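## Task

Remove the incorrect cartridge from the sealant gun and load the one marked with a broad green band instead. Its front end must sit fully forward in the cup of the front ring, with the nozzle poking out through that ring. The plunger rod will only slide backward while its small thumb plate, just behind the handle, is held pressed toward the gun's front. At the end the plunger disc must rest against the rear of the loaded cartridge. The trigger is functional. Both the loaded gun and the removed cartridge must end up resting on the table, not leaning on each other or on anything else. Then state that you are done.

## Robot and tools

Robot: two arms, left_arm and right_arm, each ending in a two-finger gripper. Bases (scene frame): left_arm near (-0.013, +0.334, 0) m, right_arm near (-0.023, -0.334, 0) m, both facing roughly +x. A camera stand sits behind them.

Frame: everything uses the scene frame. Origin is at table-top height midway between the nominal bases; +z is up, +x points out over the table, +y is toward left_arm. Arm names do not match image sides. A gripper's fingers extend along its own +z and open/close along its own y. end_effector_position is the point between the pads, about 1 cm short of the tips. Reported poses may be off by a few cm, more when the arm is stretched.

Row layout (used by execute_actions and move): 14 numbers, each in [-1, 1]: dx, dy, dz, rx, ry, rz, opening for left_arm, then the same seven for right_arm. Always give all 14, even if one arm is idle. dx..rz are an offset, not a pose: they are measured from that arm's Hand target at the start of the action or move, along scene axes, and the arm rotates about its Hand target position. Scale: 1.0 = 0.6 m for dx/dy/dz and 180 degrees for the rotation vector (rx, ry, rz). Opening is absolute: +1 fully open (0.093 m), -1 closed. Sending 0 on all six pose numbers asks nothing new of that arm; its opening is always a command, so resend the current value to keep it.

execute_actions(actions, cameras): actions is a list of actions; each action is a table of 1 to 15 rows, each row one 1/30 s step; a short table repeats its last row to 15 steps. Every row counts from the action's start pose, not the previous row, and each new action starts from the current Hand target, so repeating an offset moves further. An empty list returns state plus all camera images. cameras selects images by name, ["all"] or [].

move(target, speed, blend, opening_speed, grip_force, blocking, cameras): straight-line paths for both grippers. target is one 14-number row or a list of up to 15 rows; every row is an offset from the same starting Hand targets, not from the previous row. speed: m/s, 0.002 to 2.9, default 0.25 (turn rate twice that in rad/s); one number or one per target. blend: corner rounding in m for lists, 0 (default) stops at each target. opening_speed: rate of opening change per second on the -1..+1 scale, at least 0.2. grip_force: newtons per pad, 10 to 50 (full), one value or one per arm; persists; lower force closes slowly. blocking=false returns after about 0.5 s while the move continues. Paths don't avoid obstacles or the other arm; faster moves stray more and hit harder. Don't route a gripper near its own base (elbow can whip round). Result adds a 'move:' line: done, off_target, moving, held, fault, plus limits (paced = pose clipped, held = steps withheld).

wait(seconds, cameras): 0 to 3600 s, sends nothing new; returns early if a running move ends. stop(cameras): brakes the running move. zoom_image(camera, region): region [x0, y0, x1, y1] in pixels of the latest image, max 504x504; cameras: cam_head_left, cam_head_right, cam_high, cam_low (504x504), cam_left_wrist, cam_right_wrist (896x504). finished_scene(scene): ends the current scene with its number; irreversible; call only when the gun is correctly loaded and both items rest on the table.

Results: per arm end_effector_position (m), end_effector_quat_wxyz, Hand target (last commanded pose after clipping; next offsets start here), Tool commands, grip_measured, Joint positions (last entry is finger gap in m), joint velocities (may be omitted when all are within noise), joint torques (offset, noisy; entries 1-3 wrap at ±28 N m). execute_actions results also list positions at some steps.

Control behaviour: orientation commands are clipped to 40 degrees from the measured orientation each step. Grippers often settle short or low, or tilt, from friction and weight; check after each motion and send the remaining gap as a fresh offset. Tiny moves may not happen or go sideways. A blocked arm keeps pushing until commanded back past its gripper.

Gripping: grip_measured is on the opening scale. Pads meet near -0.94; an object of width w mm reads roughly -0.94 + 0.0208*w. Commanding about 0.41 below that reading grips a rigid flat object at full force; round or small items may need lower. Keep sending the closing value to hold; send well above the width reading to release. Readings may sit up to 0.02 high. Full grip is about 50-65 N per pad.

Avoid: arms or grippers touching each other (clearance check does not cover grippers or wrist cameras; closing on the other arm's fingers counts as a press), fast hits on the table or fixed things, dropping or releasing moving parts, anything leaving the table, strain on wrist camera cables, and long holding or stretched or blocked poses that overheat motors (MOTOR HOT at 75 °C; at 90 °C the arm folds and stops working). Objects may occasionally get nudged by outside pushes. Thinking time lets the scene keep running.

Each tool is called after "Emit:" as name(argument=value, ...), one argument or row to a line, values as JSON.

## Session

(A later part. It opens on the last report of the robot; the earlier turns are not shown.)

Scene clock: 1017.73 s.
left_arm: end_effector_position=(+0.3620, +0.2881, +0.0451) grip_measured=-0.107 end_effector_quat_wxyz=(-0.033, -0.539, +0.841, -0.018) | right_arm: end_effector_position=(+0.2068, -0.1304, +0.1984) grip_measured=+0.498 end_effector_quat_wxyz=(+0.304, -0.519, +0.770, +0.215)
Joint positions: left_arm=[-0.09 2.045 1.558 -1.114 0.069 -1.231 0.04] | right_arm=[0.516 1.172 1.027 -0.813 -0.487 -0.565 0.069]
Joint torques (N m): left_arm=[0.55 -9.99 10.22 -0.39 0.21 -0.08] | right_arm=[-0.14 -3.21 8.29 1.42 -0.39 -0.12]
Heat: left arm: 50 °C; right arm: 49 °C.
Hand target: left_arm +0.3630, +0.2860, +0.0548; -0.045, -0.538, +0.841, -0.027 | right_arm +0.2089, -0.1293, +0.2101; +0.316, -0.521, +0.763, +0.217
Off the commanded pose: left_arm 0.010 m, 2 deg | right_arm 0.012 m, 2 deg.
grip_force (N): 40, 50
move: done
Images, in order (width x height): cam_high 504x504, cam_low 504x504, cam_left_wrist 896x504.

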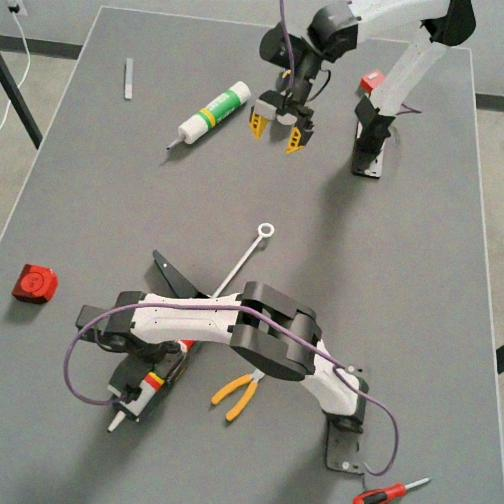

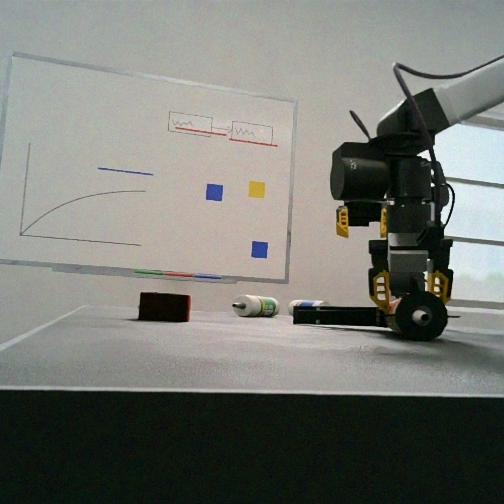

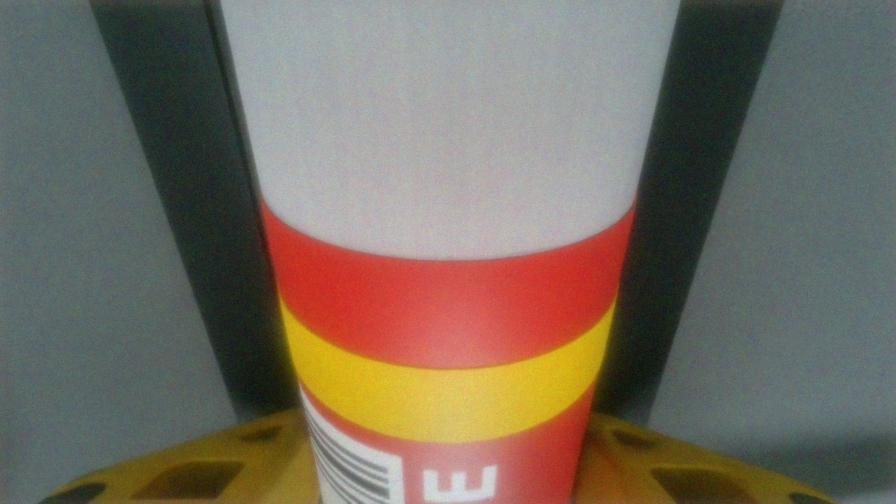

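Emit:
move(
  target=[
    [-0.0,0.0,0.02,-0.02,0.01,0.0,-0.4,0,0,0,0,0,0,0.5],
  ],
  cameras=["cam_left_wrist","cam_low","cam_head_right","cam_head_left"],
  speed=0.05,
)

Emit:
zoom_image(
  camera="cam_low",
  region=[290, 220, 504, 374],
)

Scene clock: 1029.33 s.
left_arm: end_effector_position=(+0.3606, +0.2881, +0.0525) grip_measured=-0.107 end_effector_quat_wxyz=(-0.067, -0.539, +0.839, -0.031) | right_arm: end_effector_position=(+0.2068, -0.1304, +0.1984) grip_measured=+0.498 end_effector_quat_wxyz=(+0.304, -0.519, +0.770, +0.215)
Joint positions: left_arm=[-0.063 2.07 1.62 -1.192 0.13 -1.202 0.04] | right_arm=[0.516 1.172 1.027 -0.813 -0.487 -0.565 0.069]
Joint torques (N m): left_arm=[0.65 -10.74 10.78 -0.52 0.27 -0.05] | right_arm=[-0.14 -3.21 8.28 1.42 -0.39 -0.13]
Heat: left arm: 50 °C; right arm: 49 °C.
Hand target: left_arm +0.3630, +0.2860, +0.0668; -0.075, -0.537, +0.839, -0.045 | right_arm +0.2089, -0.1293, +0.2101; +0.316, -0.521, +0.763, +0.217
Off the commanded pose: left_arm 0.015 m, 2 deg | right_arm 0.012 m, 2 deg.
grip_force (N): 40, 50
move: off_target (left_arm)
Images, in order (width x height): cam_head_left 504x504, cam_head_right 504x504, cam_low 504x504, cam_left_wrist 896x504.

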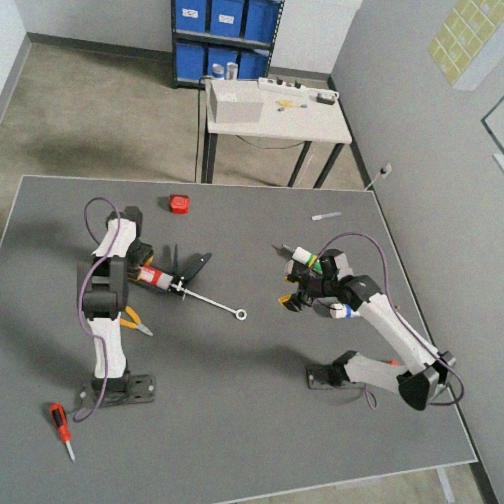

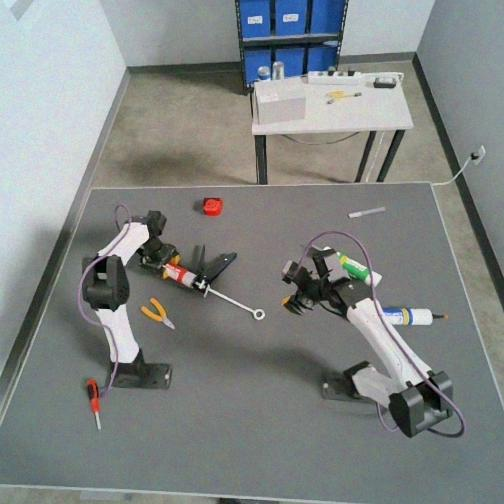

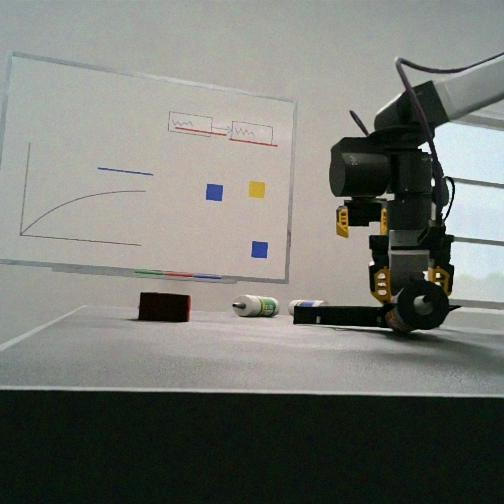

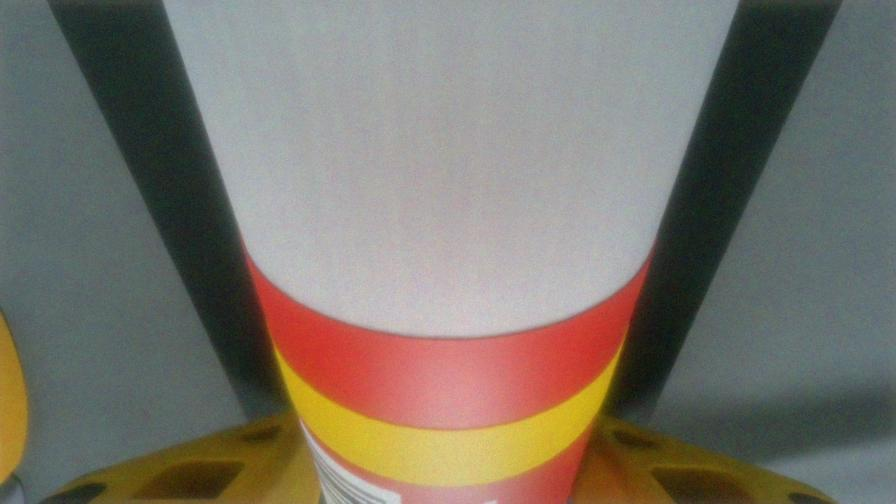

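Scaled by 2.355.

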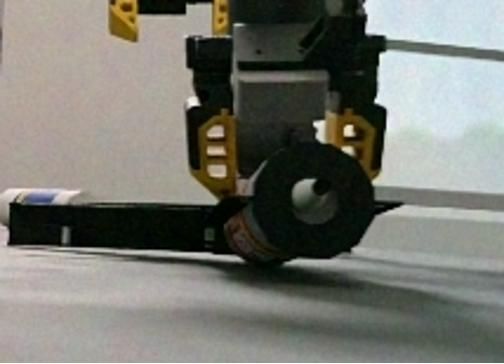

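Emit:
move(
  target=[
    [-0.0,0.0,-0.04,0.05,-0.0247,0.0,-0.4,0,0,0,0,0,0,0.5],
    [-0.0,0.0,-0.04,0.05,-0.0247,0.0,0.3,0,0,0,0,0,0,0.5],
    [-0.0,0.0,0.1,0.05,-0.0247,0.0,0.5,0,0,0,0,0,0,0.5],
    [-0.09,-0.3,0.12,0.05,-0.0247,0.0,0.5,0,0,0,0,0,0,0.5],
  ],
  cameras=["cam_left_wrist"],
  speed=[0.05,0.05,0.15,0.2],
)

Emit:
zoom_image(
  camera="cam_left_wrist",
  region=[300, 0, 700, 300],
)

Scene clock: 1047.20 s.
left_arm: end_effector_position=(+0.3038, +0.1049, +0.1363) grip_measured=+0.498 end_effector_quat_wxyz=(-0.005, -0.528, +0.849, -0.001) | right_arm: end_effector_position=(+0.2068, -0.1304, +0.1984) grip_measured=+0.498 end_effector_quat_wxyz=(+0.304, -0.519, +0.770, +0.215)
Joint positions: left_arm=[-0.62 2.049 1.931 -1.455 0.01 -1.736 0.069] | right_arm=[0.516 1.172 1.027 -0.813 -0.487 -0.565 0.069]
Joint torques (N m): left_arm=[0.38 -8.95 9.48 -0.07 -0.18 -0.41] | right_arm=[-0.16 -3.21 8.29 1.41 -0.39 -0.13]
Heat: left arm: 55 °C; right arm: 50 °C.
Hand target: left_arm +0.3090, +0.1060, +0.1388; +0.000, -0.539, +0.843, +0.000 | right_arm +0.2089, -0.1293, +0.2101; +0.316, -0.521, +0.763, +0.217
Off the commanded pose: left_arm 0.006 m, 2 deg | right_arm 0.012 m, 2 deg.
grip_force (N): 40, 50
move: done; target 3's new opening was sent with left_arm's hand 0.016 m and 2 deg from that target

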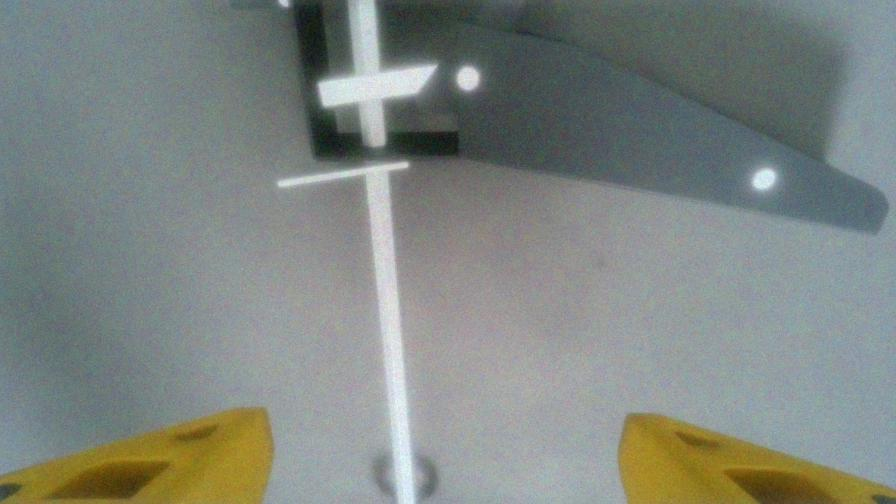

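Scaled by 1.260.

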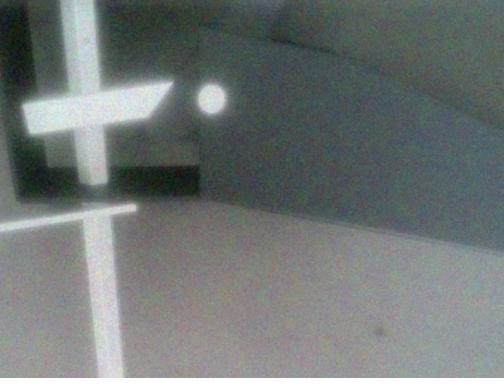

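Emit:
move(
  target=[
    [-0.017,0.281,0.346,0.0947,-0.1482,-0.3535,1,0,0,0,0,0,0,0.5],
  ],
  cameras=["cam_left_wrist"],
  speed=[0.2],
)

Emit:
zoom_image(
  camera="cam_left_wrist",
  region=[450, 150, 850, 450],
)

Scene clock: 1087.90 s.
left_arm: end_effector_position=(+0.3031, +0.2729, +0.3347) grip_measured=+1.000 end_effector_quat_wxyz=(+0.258, -0.003, +0.966, +0.002) | right_arm: end_effector_position=(+0.2068, -0.1304, +0.1984) grip_measured=+0.498 end_effector_quat_wxyz=(+0.304, -0.519, +0.770, +0.215)
Joint positions: left_arm=[-0.26 1.558 2.047 -1.554 -0.135 -0.233 0.093] | right_arm=[0.516 1.172 1.027 -0.813 -0.487 -0.565 0.069]
Joint torques (N m): left_arm=[0.39 -7.1 8.17 1.1 -0.09 -0.08] | right_arm=[-0.14 -3.21 8.29 1.41 -0.39 -0.13]
Heat: left arm: 54 °C; right arm: 50 °C.
Hand target: left_arm +0.2988, +0.2747, +0.3464; +0.259, +0.000, +0.966, +0.000 | right_arm +0.2089, -0.1293, +0.2101; +0.316, -0.521, +0.763, +0.217
Off the commanded pose: left_arm 0.013 m, 0 deg | right_arm 0.012 m, 2 deg.
joint sent to its limit (left arm) — joint 4 (wrist pitch), lower limit. The joint targets still meet the commanded pose.
grip_force (N): 40, 50
move: off_target (left_arm)

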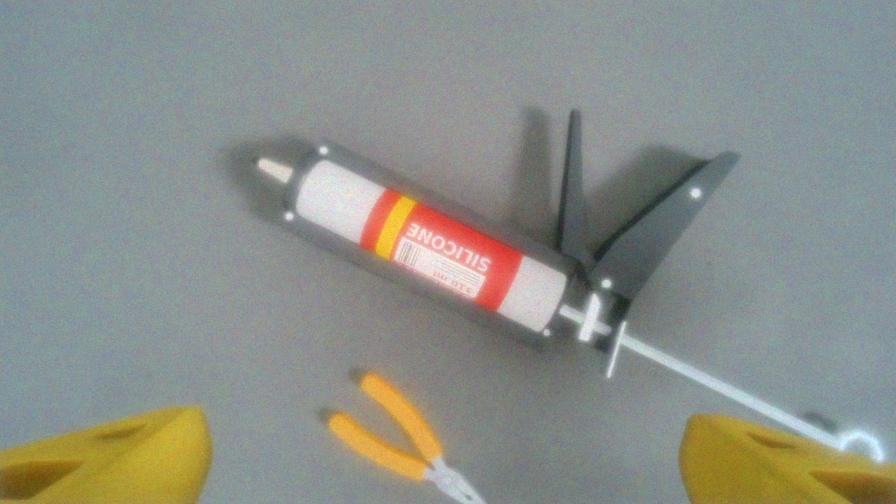

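Scaled by 1.260.

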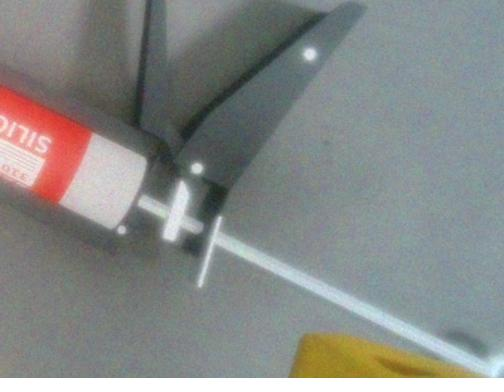

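Emit:
move(
  target=[
    [0.0615,-0.0775,-0.38,-0.0974,0.1472,0.3633,0.3,0,0,0,0,0,0,0.5],
  ],
  cameras=["cam_left_wrist"],
  speed=[0.2],
)

Scene clock: 1126.60 s.
left_arm: end_effector_position=(+0.3342, +0.2263, +0.1236) grip_measured=+0.302 end_effector_quat_wxyz=(+0.003, -0.541, +0.841, -0.001) | right_arm: end_effector_position=(+0.2068, -0.1304, +0.1984) grip_measured=+0.498 end_effector_quat_wxyz=(+0.304, -0.519, +0.770, +0.215)
Joint positions: left_arm=[-0.3 1.92 1.697 -1.342 -0.002 -1.447 0.06] | right_arm=[0.516 1.172 1.027 -0.813 -0.487 -0.565 0.069]
Joint torques (N m): left_arm=[0.49 -8.39 6.05 0.21 -0.09 -0.4] | right_arm=[-0.16 -3.21 8.29 1.42 -0.39 -0.13]
Heat: left arm: 50 °C; right arm: 50 °C.
Hand target: left_arm +0.3357, +0.2280, +0.1185; +0.000, -0.552, +0.834, +0.000 | right_arm +0.2089, -0.1293, +0.2101; +0.316, -0.521, +0.763, +0.217
Off the commanded pose: left_arm 0.006 m, 1 deg | right_arm 0.012 m, 2 deg.
grip_force (N): 40, 50
move: done

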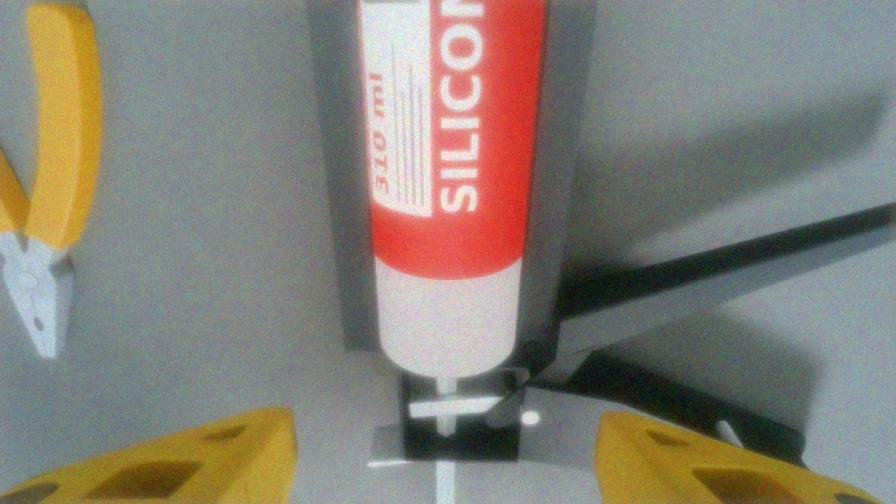

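Emit:
move(
  target=[
    [0.0027,0.0062,-0.1,0,0,0,0.3,0,0,0,0,0,0,0.5],
    [0.0027,0.0062,-0.14,0,0,0,0.3,0,0,0,0,0,0,0.5],
  ],
  cameras=["cam_left_wrist","cam_low"],
  speed=[0.15,0.05],
)

Scene clock: 1137.17 s.
left_arm: end_effector_position=(+0.3371, +0.2291, +0.0428) grip_measured=+0.302 end_effector_quat_wxyz=(+0.003, -0.546, +0.837, -0.004) | right_arm: end_effector_position=(+0.2068, -0.1304, +0.1984) grip_measured=+0.498 end_effector_quat_wxyz=(+0.304, -0.519, +0.770, +0.215)
Joint positions: left_arm=[-0.289 1.966 1.437 -1.032 0.001 -1.448 0.06] | right_arm=[0.516 1.172 1.027 -0.813 -0.487 -0.565 0.069]
Joint torques (N m): left_arm=[0.5 -8.13 5.35 0.28 -0.13 -0.26] | right_arm=[-0.16 -3.21 8.29 1.42 -0.39 -0.13]
Heat: left arm: 50 °C; right arm: 50 °C.
Hand target: left_arm +0.3372, +0.2317, +0.0344; +0.000, -0.552, +0.834, +0.000 | right_arm +0.2089, -0.1293, +0.2101; +0.316, -0.521, +0.763, +0.217
Off the commanded pose: left_arm 0.009 m, 1 deg | right_arm 0.012 m, 2 deg.
grip_force (N): 40, 50
move: done
Images, in order (width x height): cam_low 504x504, cam_left_wrist 896x504.

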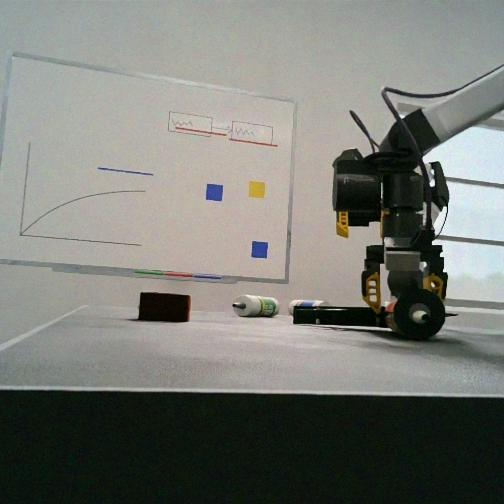

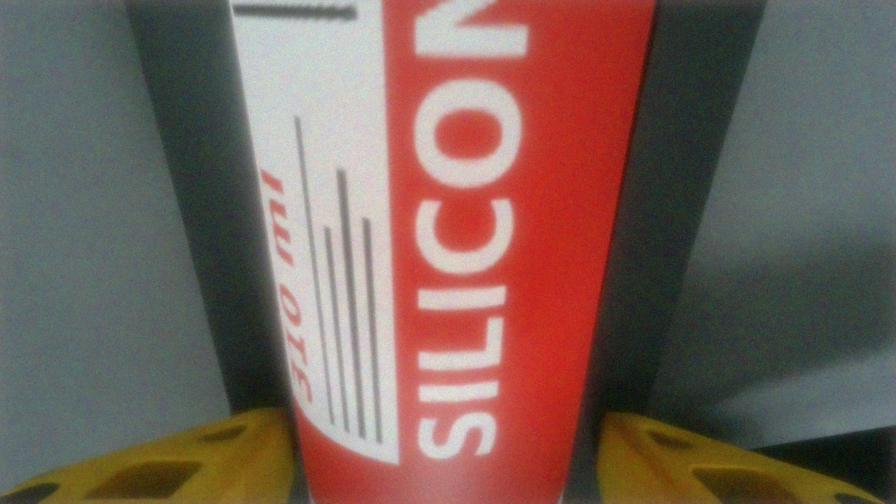

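Emit:
move(
  target=[
    [0,0,0.013,0,0,0,0.3,0,0,0,0,0,0,0.5],
    [0,0,0.013,0,0,0,-0.45,0,0,0,0,0,0,0.5],
    [0,0,0.038,-0.0203,0.009,0,-0.45,0,0,0,0,0,0,0.5],
  ],
  cameras=["cam_left_wrist","cam_low","cam_head_right"],
  speed=[0.05,0.05,0.05],
  grip_force=[50,50],
)

Emit:
zoom_image(
  camera="cam_low",
  region=[290, 220, 504, 374],
)

Scene clock: 1150.00 s.
left_arm: end_effector_position=(+0.3330, +0.2330, +0.0446) grip_measured=-0.211 end_effector_quat_wxyz=(-0.024, -0.551, +0.834, -0.009) | right_arm: end_effector_position=(+0.2068, -0.1304, +0.1984) grip_measured=+0.498 end_effector_quat_wxyz=(+0.304, -0.519, +0.770, +0.215)
Joint positions: left_arm=[-0.26 1.971 1.45 -1.068 0.048 -1.429 0.035] | right_arm=[0.516 1.172 1.027 -0.813 -0.487 -0.565 0.069]
Joint torques (N m): left_arm=[0.69 -9.77 10.63 -0.34 0.12 -0.11] | right_arm=[-0.17 -3.21 8.29 1.42 -0.39 -0.13]
Heat: left arm: 49 °C; right arm: 51 °C.
Hand target: left_arm +0.3373, +0.2317, +0.0572; -0.029, -0.552, +0.833, -0.019 | right_arm +0.2089, -0.1293, +0.2101; +0.316, -0.521, +0.763, +0.217
Off the commanded pose: left_arm 0.013 m, 1 deg | right_arm 0.012 m, 2 deg.
move: off_target (left_arm)
Images, in order (width x height): cam_head_right 504x504, cam_low 504x504, cam_left_wrist 896x504.

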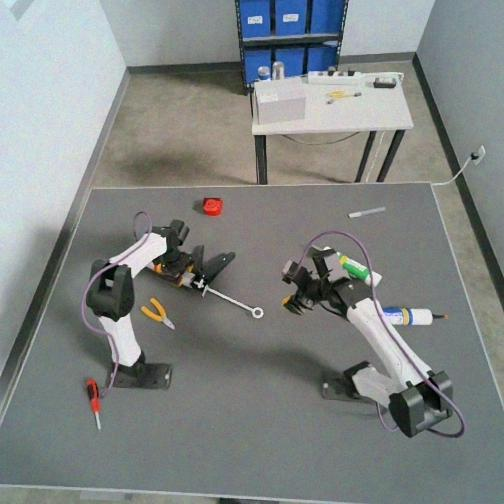

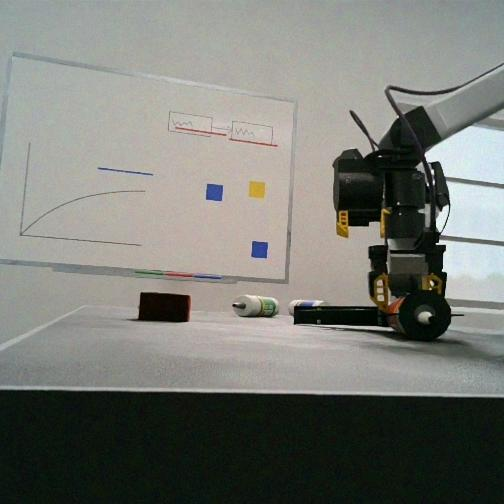

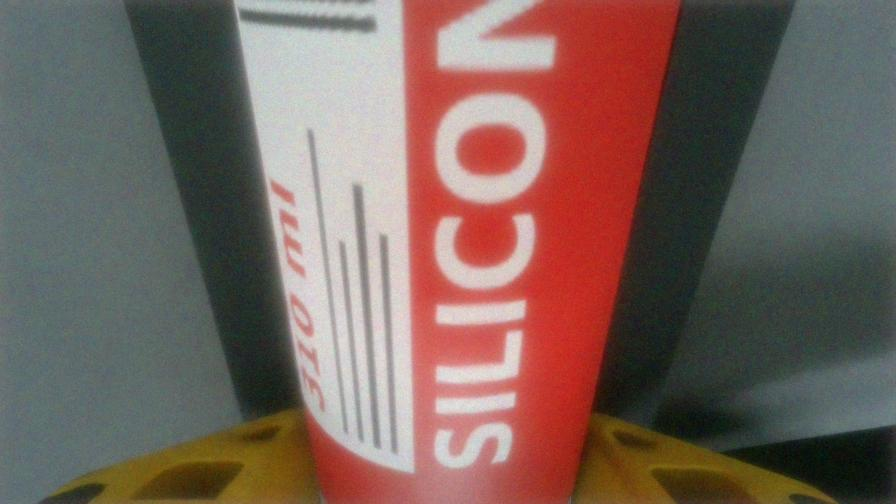

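Scaled by 2.355.

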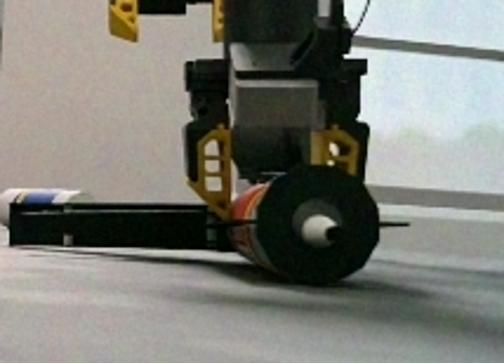

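Emit:
move(
  target=[
    [0,0,0.025,-0.0203,0.009,0,-0.45,0,0,0,0,0,0,0.5],
  ],
  cameras=["cam_left_wrist","cam_low","cam_head_right"],
  speed=[0.05],
)

Emit:
zoom_image(
  camera="cam_low",
  region=[290, 220, 504, 374],
)

Scene clock: 1161.73 s.
left_arm: end_effector_position=(+0.3276, +0.2383, +0.0555) grip_measured=-0.207 end_effector_quat_wxyz=(-0.058, -0.554, +0.831, -0.011) | right_arm: end_effector_position=(+0.2068, -0.1304, +0.1984) grip_measured=+0.498 end_effector_quat_wxyz=(+0.304, -0.519, +0.770, +0.215)
Joint positions: left_arm=[-0.225 1.976 1.497 -1.156 0.099 -1.4 0.035] | right_arm=[0.516 1.172 1.027 -0.813 -0.487 -0.565 0.069]
Joint torques (N m): left_arm=[0.44 -10.28 11.43 -0.28 0.32 -0.06] | right_arm=[-0.14 -3.21 8.28 1.42 -0.39 -0.13]
Heat: left arm: 51 °C; right arm: 51 °C.
Hand target: left_arm +0.3373, +0.2318, +0.0723; -0.059, -0.551, +0.832, -0.038 | right_arm +0.2089, -0.1293, +0.2101; +0.316, -0.521, +0.763, +0.217
Off the commanded pose: left_arm 0.020 m, 3 deg | right_arm 0.012 m, 2 deg.
move: off_target (left_arm)
Images, in order (width x height): cam_head_right 504x504, cam_low 504x504, cam_left_wrist 896x504.

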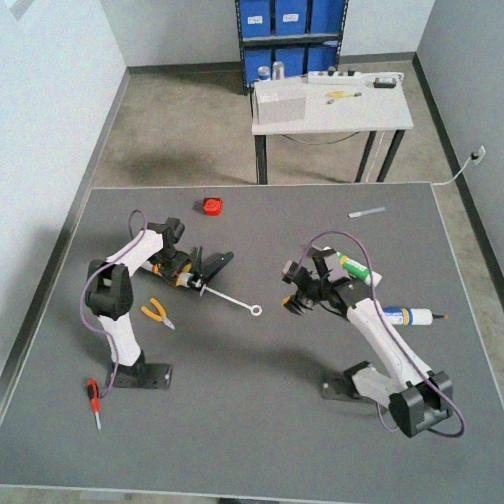

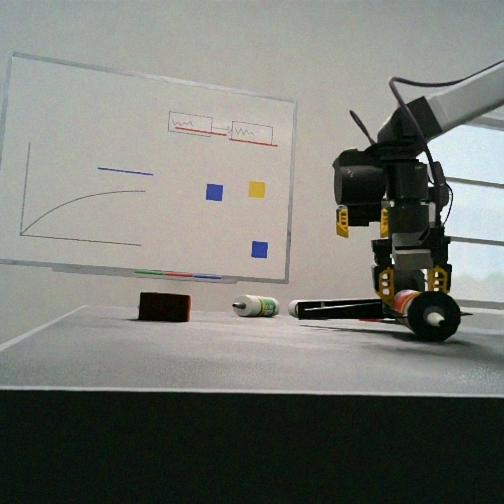

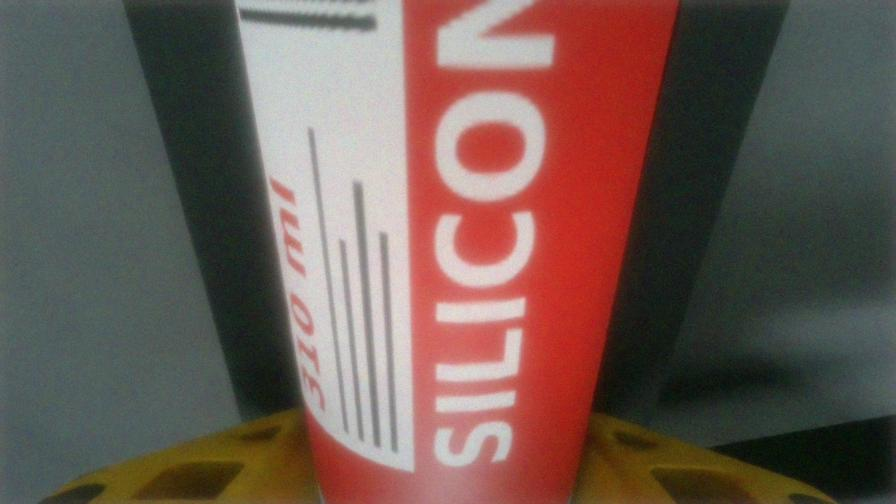

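Scaled by 2.355.

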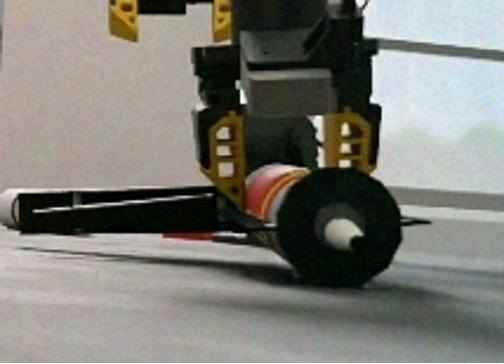

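Emit:
move(
  target=[
    [0,0,-0.045,0.04,-0.018,0,-0.45,0,0,0,0,0,0,0.5],
    [-0.015,-0.034,-0.045,0.04,-0.018,0,-0.45,0,0,0,0,0,0,0.5],
  ],
  cameras=["cam_left_wrist","cam_low","cam_head_right"],
  speed=[0.05],
)

Emit:
zoom_image(
  camera="cam_low",
  region=[290, 220, 504, 374],
)

speed must be one number or one for each of the 2 targets, got a list of 1; nothing of the call was run

Scaled by 2.355.

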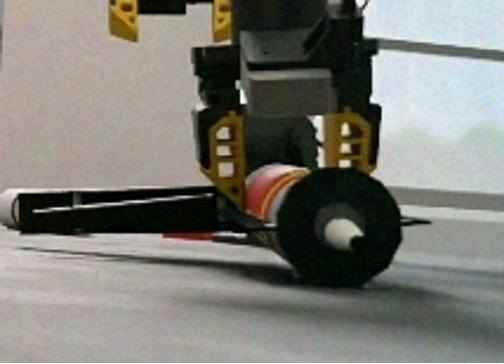

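Emit:
move(
  target=[
    [0,0,-0.045,0.04,-0.018,0,-0.45,0,0,0,0,0,0,0.5],
    [-0.015,-0.034,-0.045,0.04,-0.018,0,-0.45,0,0,0,0,0,0,0.5],
  ],
  cameras=["cam_left_wrist","cam_low","cam_head_right"],
  speed=0.05,
)

Emit:
zoom_image(
  camera="cam_low",
  region=[290, 220, 504, 374],
)

Scene clock: 1183.57 s.
left_arm: end_effector_position=(+0.3303, +0.2204, +0.0430) grip_measured=-0.207 end_effector_quat_wxyz=(+0.002, -0.552, +0.834, +0.012) | right_arm: end_effector_position=(+0.2068, -0.1304, +0.1984) grip_measured=+0.498 end_effector_quat_wxyz=(+0.304, -0.519, +0.770, +0.215)
Joint positions: left_arm=[-0.326 1.976 1.451 -1.064 -0.018 -1.498 0.035] | right_arm=[0.516 1.172 1.027 -0.813 -0.487 -0.565 0.069]
Joint torques (N m): left_arm=[-1.69 -10.65 5.48 0.18 0.08 -0.34] | right_arm=[-0.16 -3.21 8.28 1.42 -0.39 -0.13]
Heat: left arm: 53 °C; right arm: 51 °C.
Hand target: left_arm +0.3283, +0.2113, +0.0453; -0.001, -0.552, +0.834, -0.001 | right_arm +0.2089, -0.1293, +0.2101; +0.316, -0.521, +0.763, +0.217
Off the commanded pose: left_arm 0.009 m, 2 deg | right_arm 0.012 m, 2 deg.
move: done
Images, in order (width x height): cam_head_right 504x504, cam_low 504x504, cam_left_wrist 896x504.

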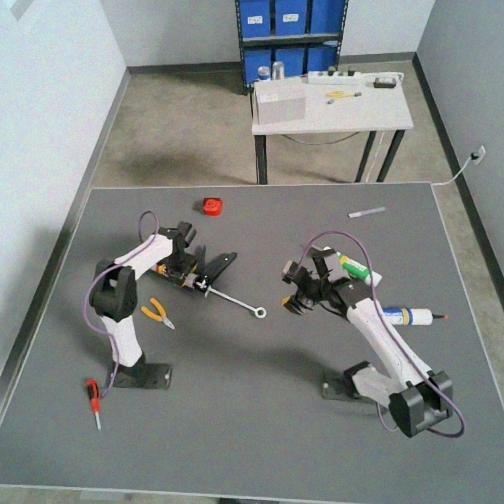

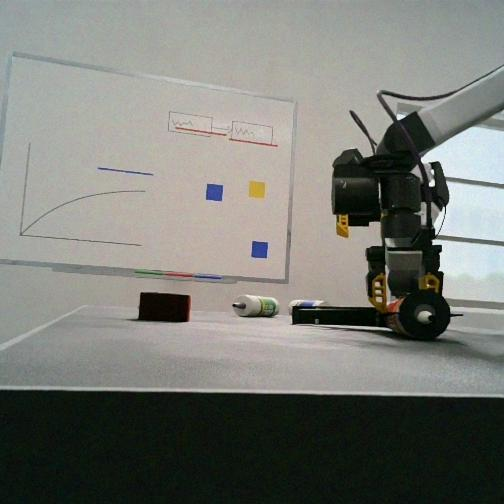

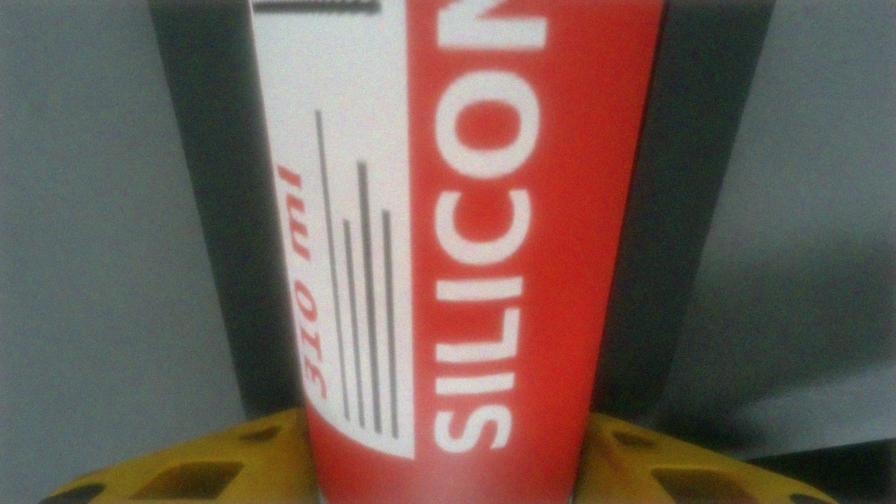

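Scaled by 2.355.

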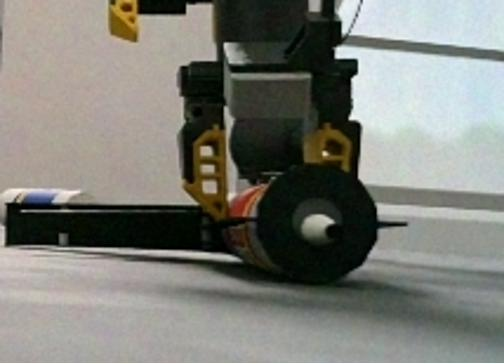

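Emit:
move(
  target=[
    [0,0,0,0,0,0,0.4,0,0,0,0,0,0,0.5],
    [0,0,0.12,0,0,0,0.4,0,0,0,0,0,0,0.5],
    [0.095,0.223,0.12,0.137,-0.06,0,0.4,0,0,0,0,0,0,0.5],
  ],
  cameras=["cam_left_wrist"],
  speed=[0.05,0.1,0.2],
)

Emit:
zoom_image(
  camera="cam_left_wrist",
  region=[350, 100, 600, 350],
)

Scene clock: 1195.87 s.
left_arm: end_effector_position=(+0.3839, +0.3406, +0.1095) grip_measured=+0.398 end_effector_quat_wxyz=(+0.178, -0.538, +0.814, +0.126) | right_arm: end_effector_position=(+0.2068, -0.1304, +0.1984) grip_measured=+0.498 end_effector_quat_wxyz=(+0.304, -0.519, +0.770, +0.215)
Joint positions: left_arm=[-0.16 1.95 1.617 -1.14 -0.43 -1.308 0.064] | right_arm=[0.516 1.172 1.027 -0.813 -0.487 -0.565 0.069]
Joint torques (N m): left_arm=[0.17 -11.59 6.02 0.45 -0.6 -0.11] | right_arm=[-0.16 -3.21 8.28 1.42 -0.39 -0.13]
Heat: left arm: 54 °C; right arm: 51 °C.
Hand target: left_arm +0.3853, +0.3451, +0.1173; +0.195, -0.537, +0.811, +0.125 | right_arm +0.2089, -0.1293, +0.2101; +0.316, -0.521, +0.763, +0.217
Off the commanded pose: left_arm 0.009 m, 2 deg | right_arm 0.012 m, 2 deg.
move: done

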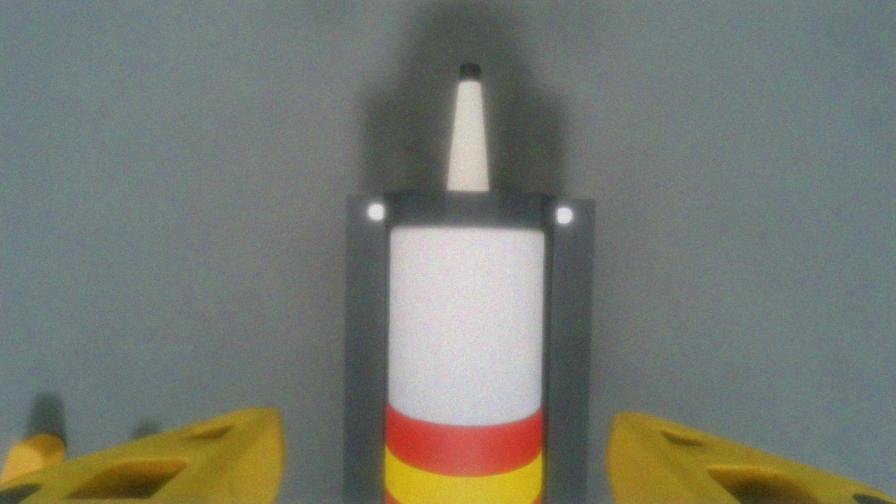

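Scaled by 2.016.

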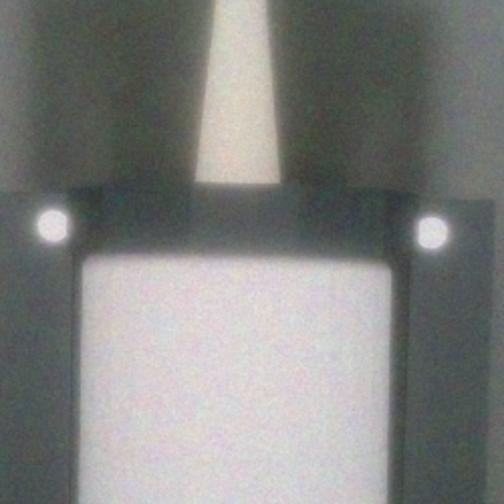

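Emit:
move(
  target=[
    [-0.125,-0.302,0.0,0,0,0,0.4,0,0,0,0,0,0,0.5],
  ],
  cameras=["cam_left_wrist"],
  speed=0.2,
)

Emit:
zoom_image(
  camera="cam_left_wrist",
  region=[330, 50, 630, 350],
)

Scene clock: 1206.43 s.
left_arm: end_effector_position=(+0.3055, +0.1634, +0.1149) grip_measured=+0.398 end_effector_quat_wxyz=(+0.189, -0.527, +0.819, +0.125) | right_arm: end_effector_position=(+0.2068, -0.1304, +0.1984) grip_measured=+0.498 end_effector_quat_wxyz=(+0.304, -0.519, +0.770, +0.215)
Joint positions: left_arm=[-0.689 2.012 1.721 -1.413 -0.439 -1.865 0.064] | right_arm=[0.516 1.172 1.027 -0.813 -0.487 -0.565 0.069]
Joint torques (N m): left_arm=[0.31 -8.54 9.01 -0.32 -0.47 -0.38] | right_arm=[-0.16 -3.21 8.29 1.41 -0.39 -0.12]
Heat: left arm: 54 °C; right arm: 51 °C.
Hand target: left_arm +0.3103, +0.1640, +0.1172; +0.195, -0.537, +0.811, +0.125 | right_arm +0.2089, -0.1293, +0.2101; +0.316, -0.521, +0.763, +0.217
Off the commanded pose: left_arm 0.005 m, 2 deg | right_arm 0.012 m, 2 deg.
move: done

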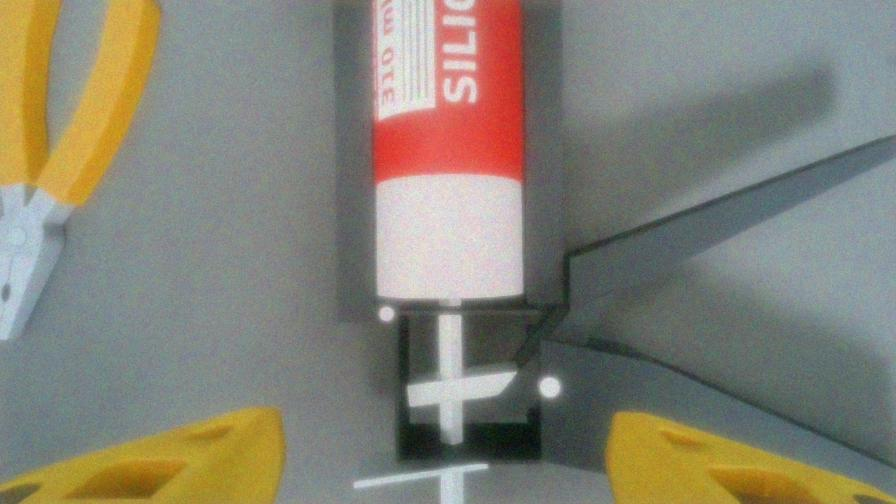

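Scaled by 1.680.

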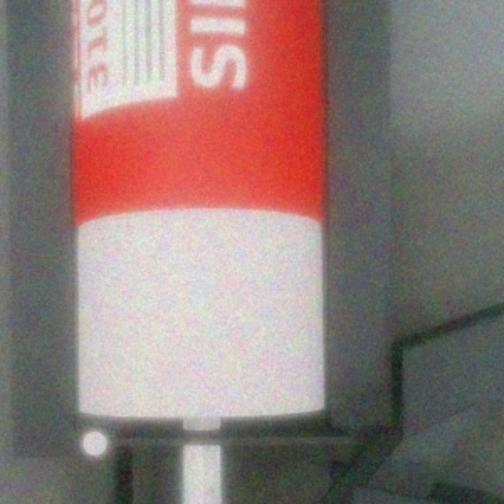

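Emit:
move(
  target=[
    [0.0333,0.0875,0.01,-0.137,0.06,0,0.3,0,0,0,0,0,0,0.5],
    [0.0333,0.0875,-0.138,-0.137,0.06,0,0.3,0,0,0,0,0,0,0.5],
    [0.0333,0.0875,-0.125,-0.137,0.06,0,0.3,0,0,0,0,0,0,0.5],
    [0.0333,0.0875,-0.125,-0.137,0.06,0,-0.45,0,0,0,0,0,0,0.5],
  ],
  cameras=["cam_left_wrist"],
  speed=[0.15,0.1,0.05,0.05],
)

Emit:
move(
  target=[
    [0.0135,0.0305,0,0,0,0,-0.45,0,0,0,0,0,0,0.5],
  ],
  cameras=["cam_left_wrist","cam_low"],
  speed=0.05,
)

Scene clock: 1236.20 s.
left_arm: end_effector_position=(+0.3303, +0.2154, +0.0427) grip_measured=-0.233 end_effector_quat_wxyz=(+0.002, -0.554, +0.832, -0.004) | right_arm: end_effector_position=(+0.2068, -0.1304, +0.1984) grip_measured=+0.498 end_effector_quat_wxyz=(+0.304, -0.519, +0.770, +0.215)
Joint positions: left_arm=[-0.33 1.958 1.425 -1.028 0.002 -1.507 0.034] | right_arm=[0.516 1.172 1.027 -0.813 -0.487 -0.565 0.069]
Joint torques (N m): left_arm=[0.08 -8.79 7.2 0.01 -0.1 -0.08] | right_arm=[-0.14 -3.21 8.29 1.42 -0.39 -0.12]
Heat: left arm: 54 °C; right arm: 51 °C.
Hand target: left_arm +0.3302, +0.2165, +0.0422; -0.001, -0.552, +0.834, -0.001 | right_arm +0.2089, -0.1293, +0.2101; +0.316, -0.521, +0.763, +0.217
Off the commanded pose: left_arm 0.001 m, 1 deg | right_arm 0.012 m, 2 deg.
move: done

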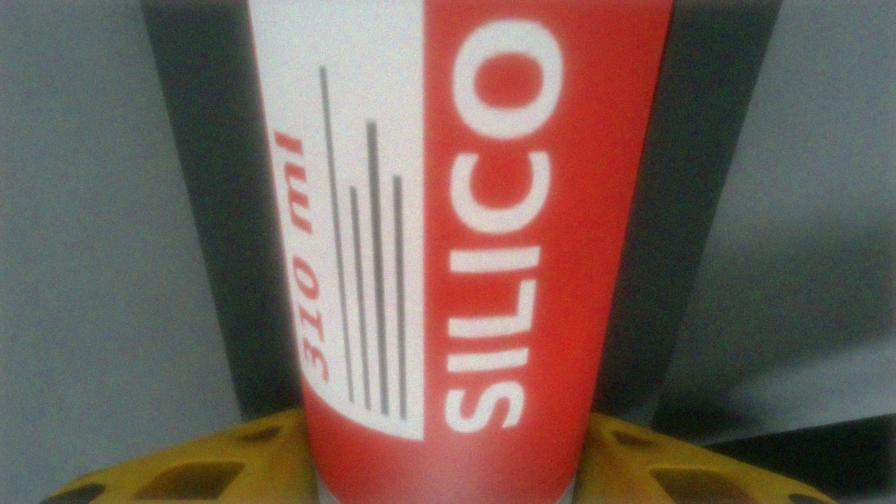

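Scene clock: 1237.07 s.
left_arm: end_effector_position=(+0.3329, +0.2245, +0.0427) grip_measured=-0.215 end_effector_quat_wxyz=(-0.010, -0.550, +0.835, -0.013) | right_arm: end_effector_position=(+0.2068, -0.1304, +0.1984) grip_measured=+0.498 end_effector_quat_wxyz=(+0.304, -0.519, +0.770, +0.215)
Joint positions: left_arm=[-0.29 1.958 1.425 -1.03 0.032 -1.457 0.035] | right_arm=[0.516 1.172 1.027 -0.813 -0.487 -0.565 0.069]
Joint torques (N m): left_arm=[1.48 -8.2 8.25 -0.01 -0.36 -0.05] | right_arm=[-0.16 -3.21 8.29 1.42 -0.39 -0.13]
Heat: left arm: 54 °C; right arm: 51 °C.
Hand target: left_arm +0.3383, +0.2348, +0.0422; -0.001, -0.552, +0.834, -0.001 | right_arm +0.2089, -0.1293, +0.2101; +0.316, -0.521, +0.763, +0.217
Off the commanded pose: left_arm 0.012 m, 2 deg | right_arm 0.012 m, 2 deg.
move: off_target (left_arm)
Images, in order (width x height): cam_low 504x504, cam_left_wrist 896x504.

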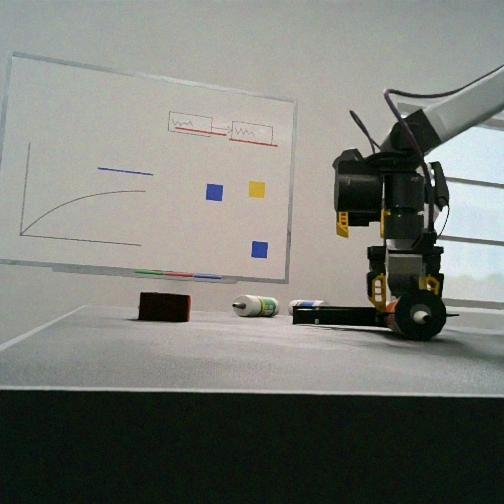

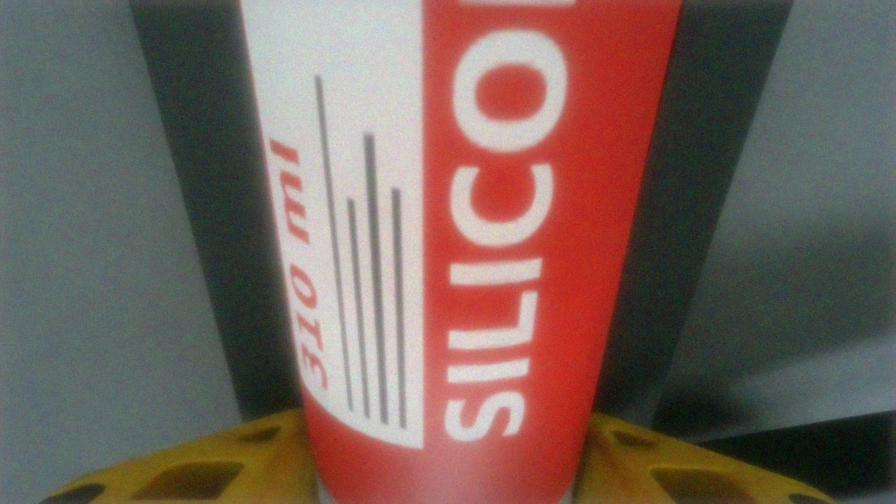

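Emit:
move(
  target=[
    [0,0,0,0,0,0,0.3,0,0,0,0,0,0,0.5],
    [0,0,0.1,0,0,0,0.3,0,0,0,0,0,0,0.5],
    [-0.035,-0.105,0.125,0.137,-0.06,0,0.4,0,0,0,0,0,0,0.5],
  ],
  cameras=["cam_left_wrist"],
  speed=[0.05,0.1,0.2],
)

Emit:
zoom_image(
  camera="cam_left_wrist",
  region=[330, 50, 630, 350],
)

Scene clock: 1247.00 s.
left_arm: end_effector_position=(+0.3123, +0.1717, +0.1143) grip_measured=+0.398 end_effector_quat_wxyz=(+0.184, -0.531, +0.818, +0.124) | right_arm: end_effector_position=(+0.2068, -0.1304, +0.1984) grip_measured=+0.498 end_effector_quat_wxyz=(+0.304, -0.519, +0.770, +0.215)
Joint positions: left_arm=[-0.656 2.01 1.719 -1.4 -0.432 -1.836 0.064] | right_arm=[0.516 1.172 1.027 -0.813 -0.487 -0.565 0.069]
Joint torques (N m): left_arm=[-0.2 -8.51 9.05 -0.3 -0.57 -0.4] | right_arm=[-0.14 -3.21 8.28 1.41 -0.39 -0.13]
Heat: left arm: 54 °C; right arm: 51 °C.
Hand target: left_arm +0.3174, +0.1717, +0.1173; +0.195, -0.537, +0.811, +0.125 | right_arm +0.2089, -0.1293, +0.2101; +0.316, -0.521, +0.763, +0.217
Off the commanded pose: left_arm 0.006 m, 2 deg | right_arm 0.012 m, 2 deg.
move: done

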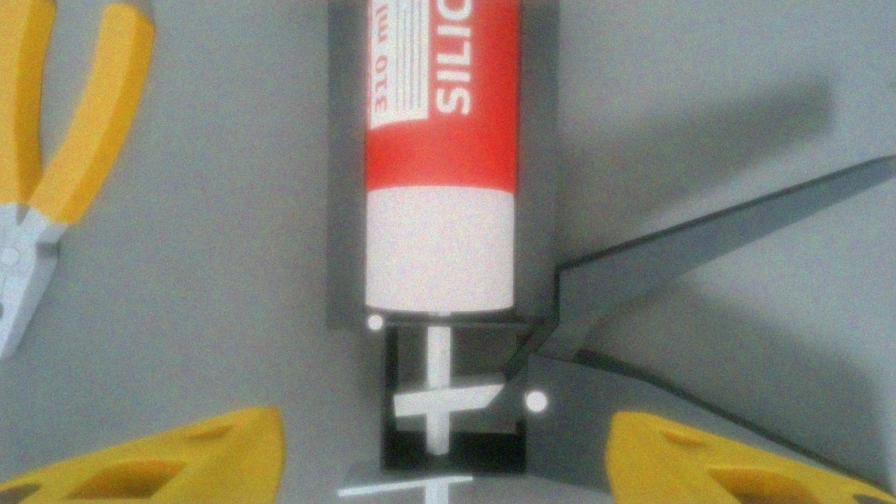

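Scaled by 1.680.

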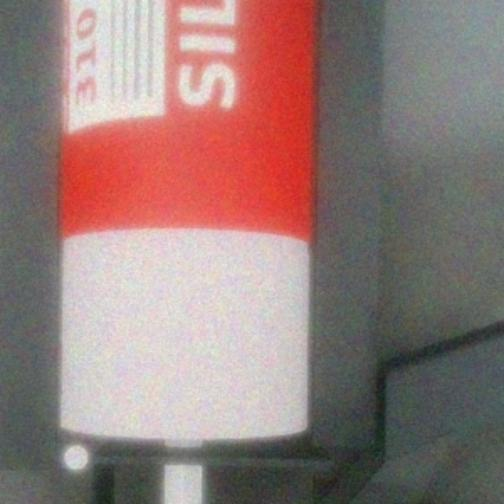

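Emit:
move(
  target=[-0.032,-0.073,-0.03,0.128,-0.056,0,0.0,0,0,0,0,0,0,0.5],
  cameras=["cam_left_wrist"],
  speed=0.15,
)

Emit:
zoom_image(
  camera="cam_left_wrist",
  region=[300, 50, 600, 350],
)

Scene clock: 1268.53 s.
left_arm: end_effector_position=(+0.2961, +0.1283, +0.0983) grip_measured=+0.002 end_effector_quat_wxyz=(+0.338, -0.466, +0.793, +0.201) | right_arm: end_effector_position=(+0.2068, -0.1304, +0.1984) grip_measured=+0.498 end_effector_quat_wxyz=(+0.304, -0.519, +0.770, +0.215)
Joint positions: left_arm=[-0.893 2.218 1.816 -1.548 -0.733 -2.105 0.045] | right_arm=[0.516 1.172 1.027 -0.813 -0.487 -0.565 0.069]
Joint torques (N m): left_arm=[-0.59 -9.59 7.02 -0.82 -0.68 -0.4] | right_arm=[-0.16 -3.19 8.29 1.42 -0.39 -0.13]
Heat: left arm: 52 °C; right arm: 51 °C.
Hand target: left_arm +0.2982, +0.1279, +0.0993; +0.368, -0.496, +0.750, +0.237 | right_arm +0.2089, -0.1293, +0.2101; +0.316, -0.521, +0.763, +0.217
Off the commanded pose: left_arm 0.002 m, 8 deg | right_arm 0.012 m, 2 deg.
joint sent to its limit (left arm) — joint 4 (wrist pitch), lower limit; joint 6 (wrist roll), lower limit. The joint targets are off in orientation, not in position.
move: off_target (left_arm)

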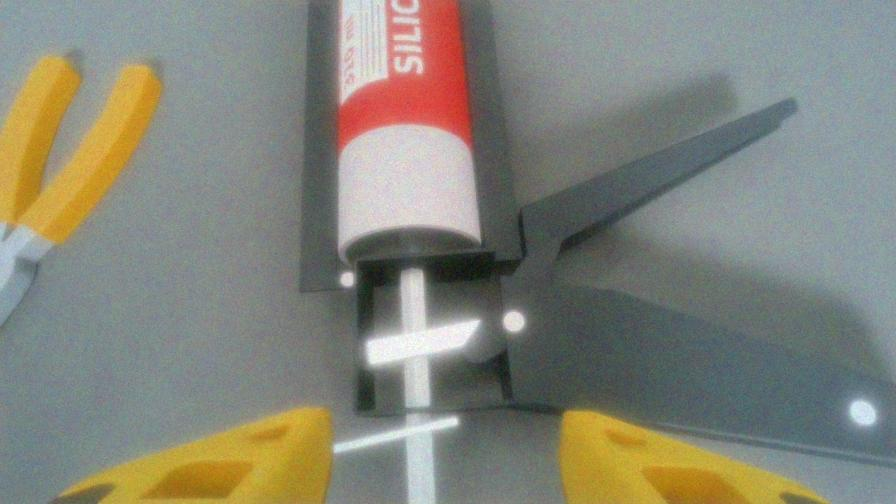

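Scaled by 1.680.

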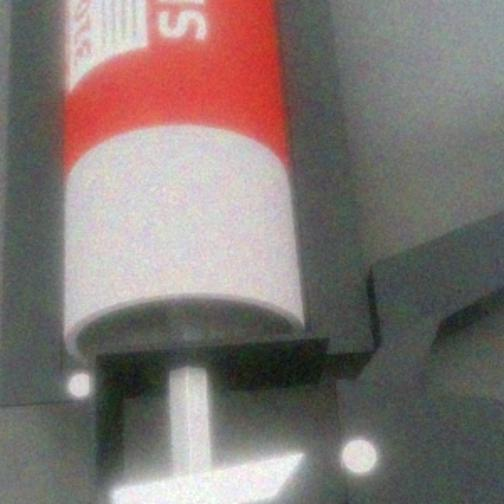

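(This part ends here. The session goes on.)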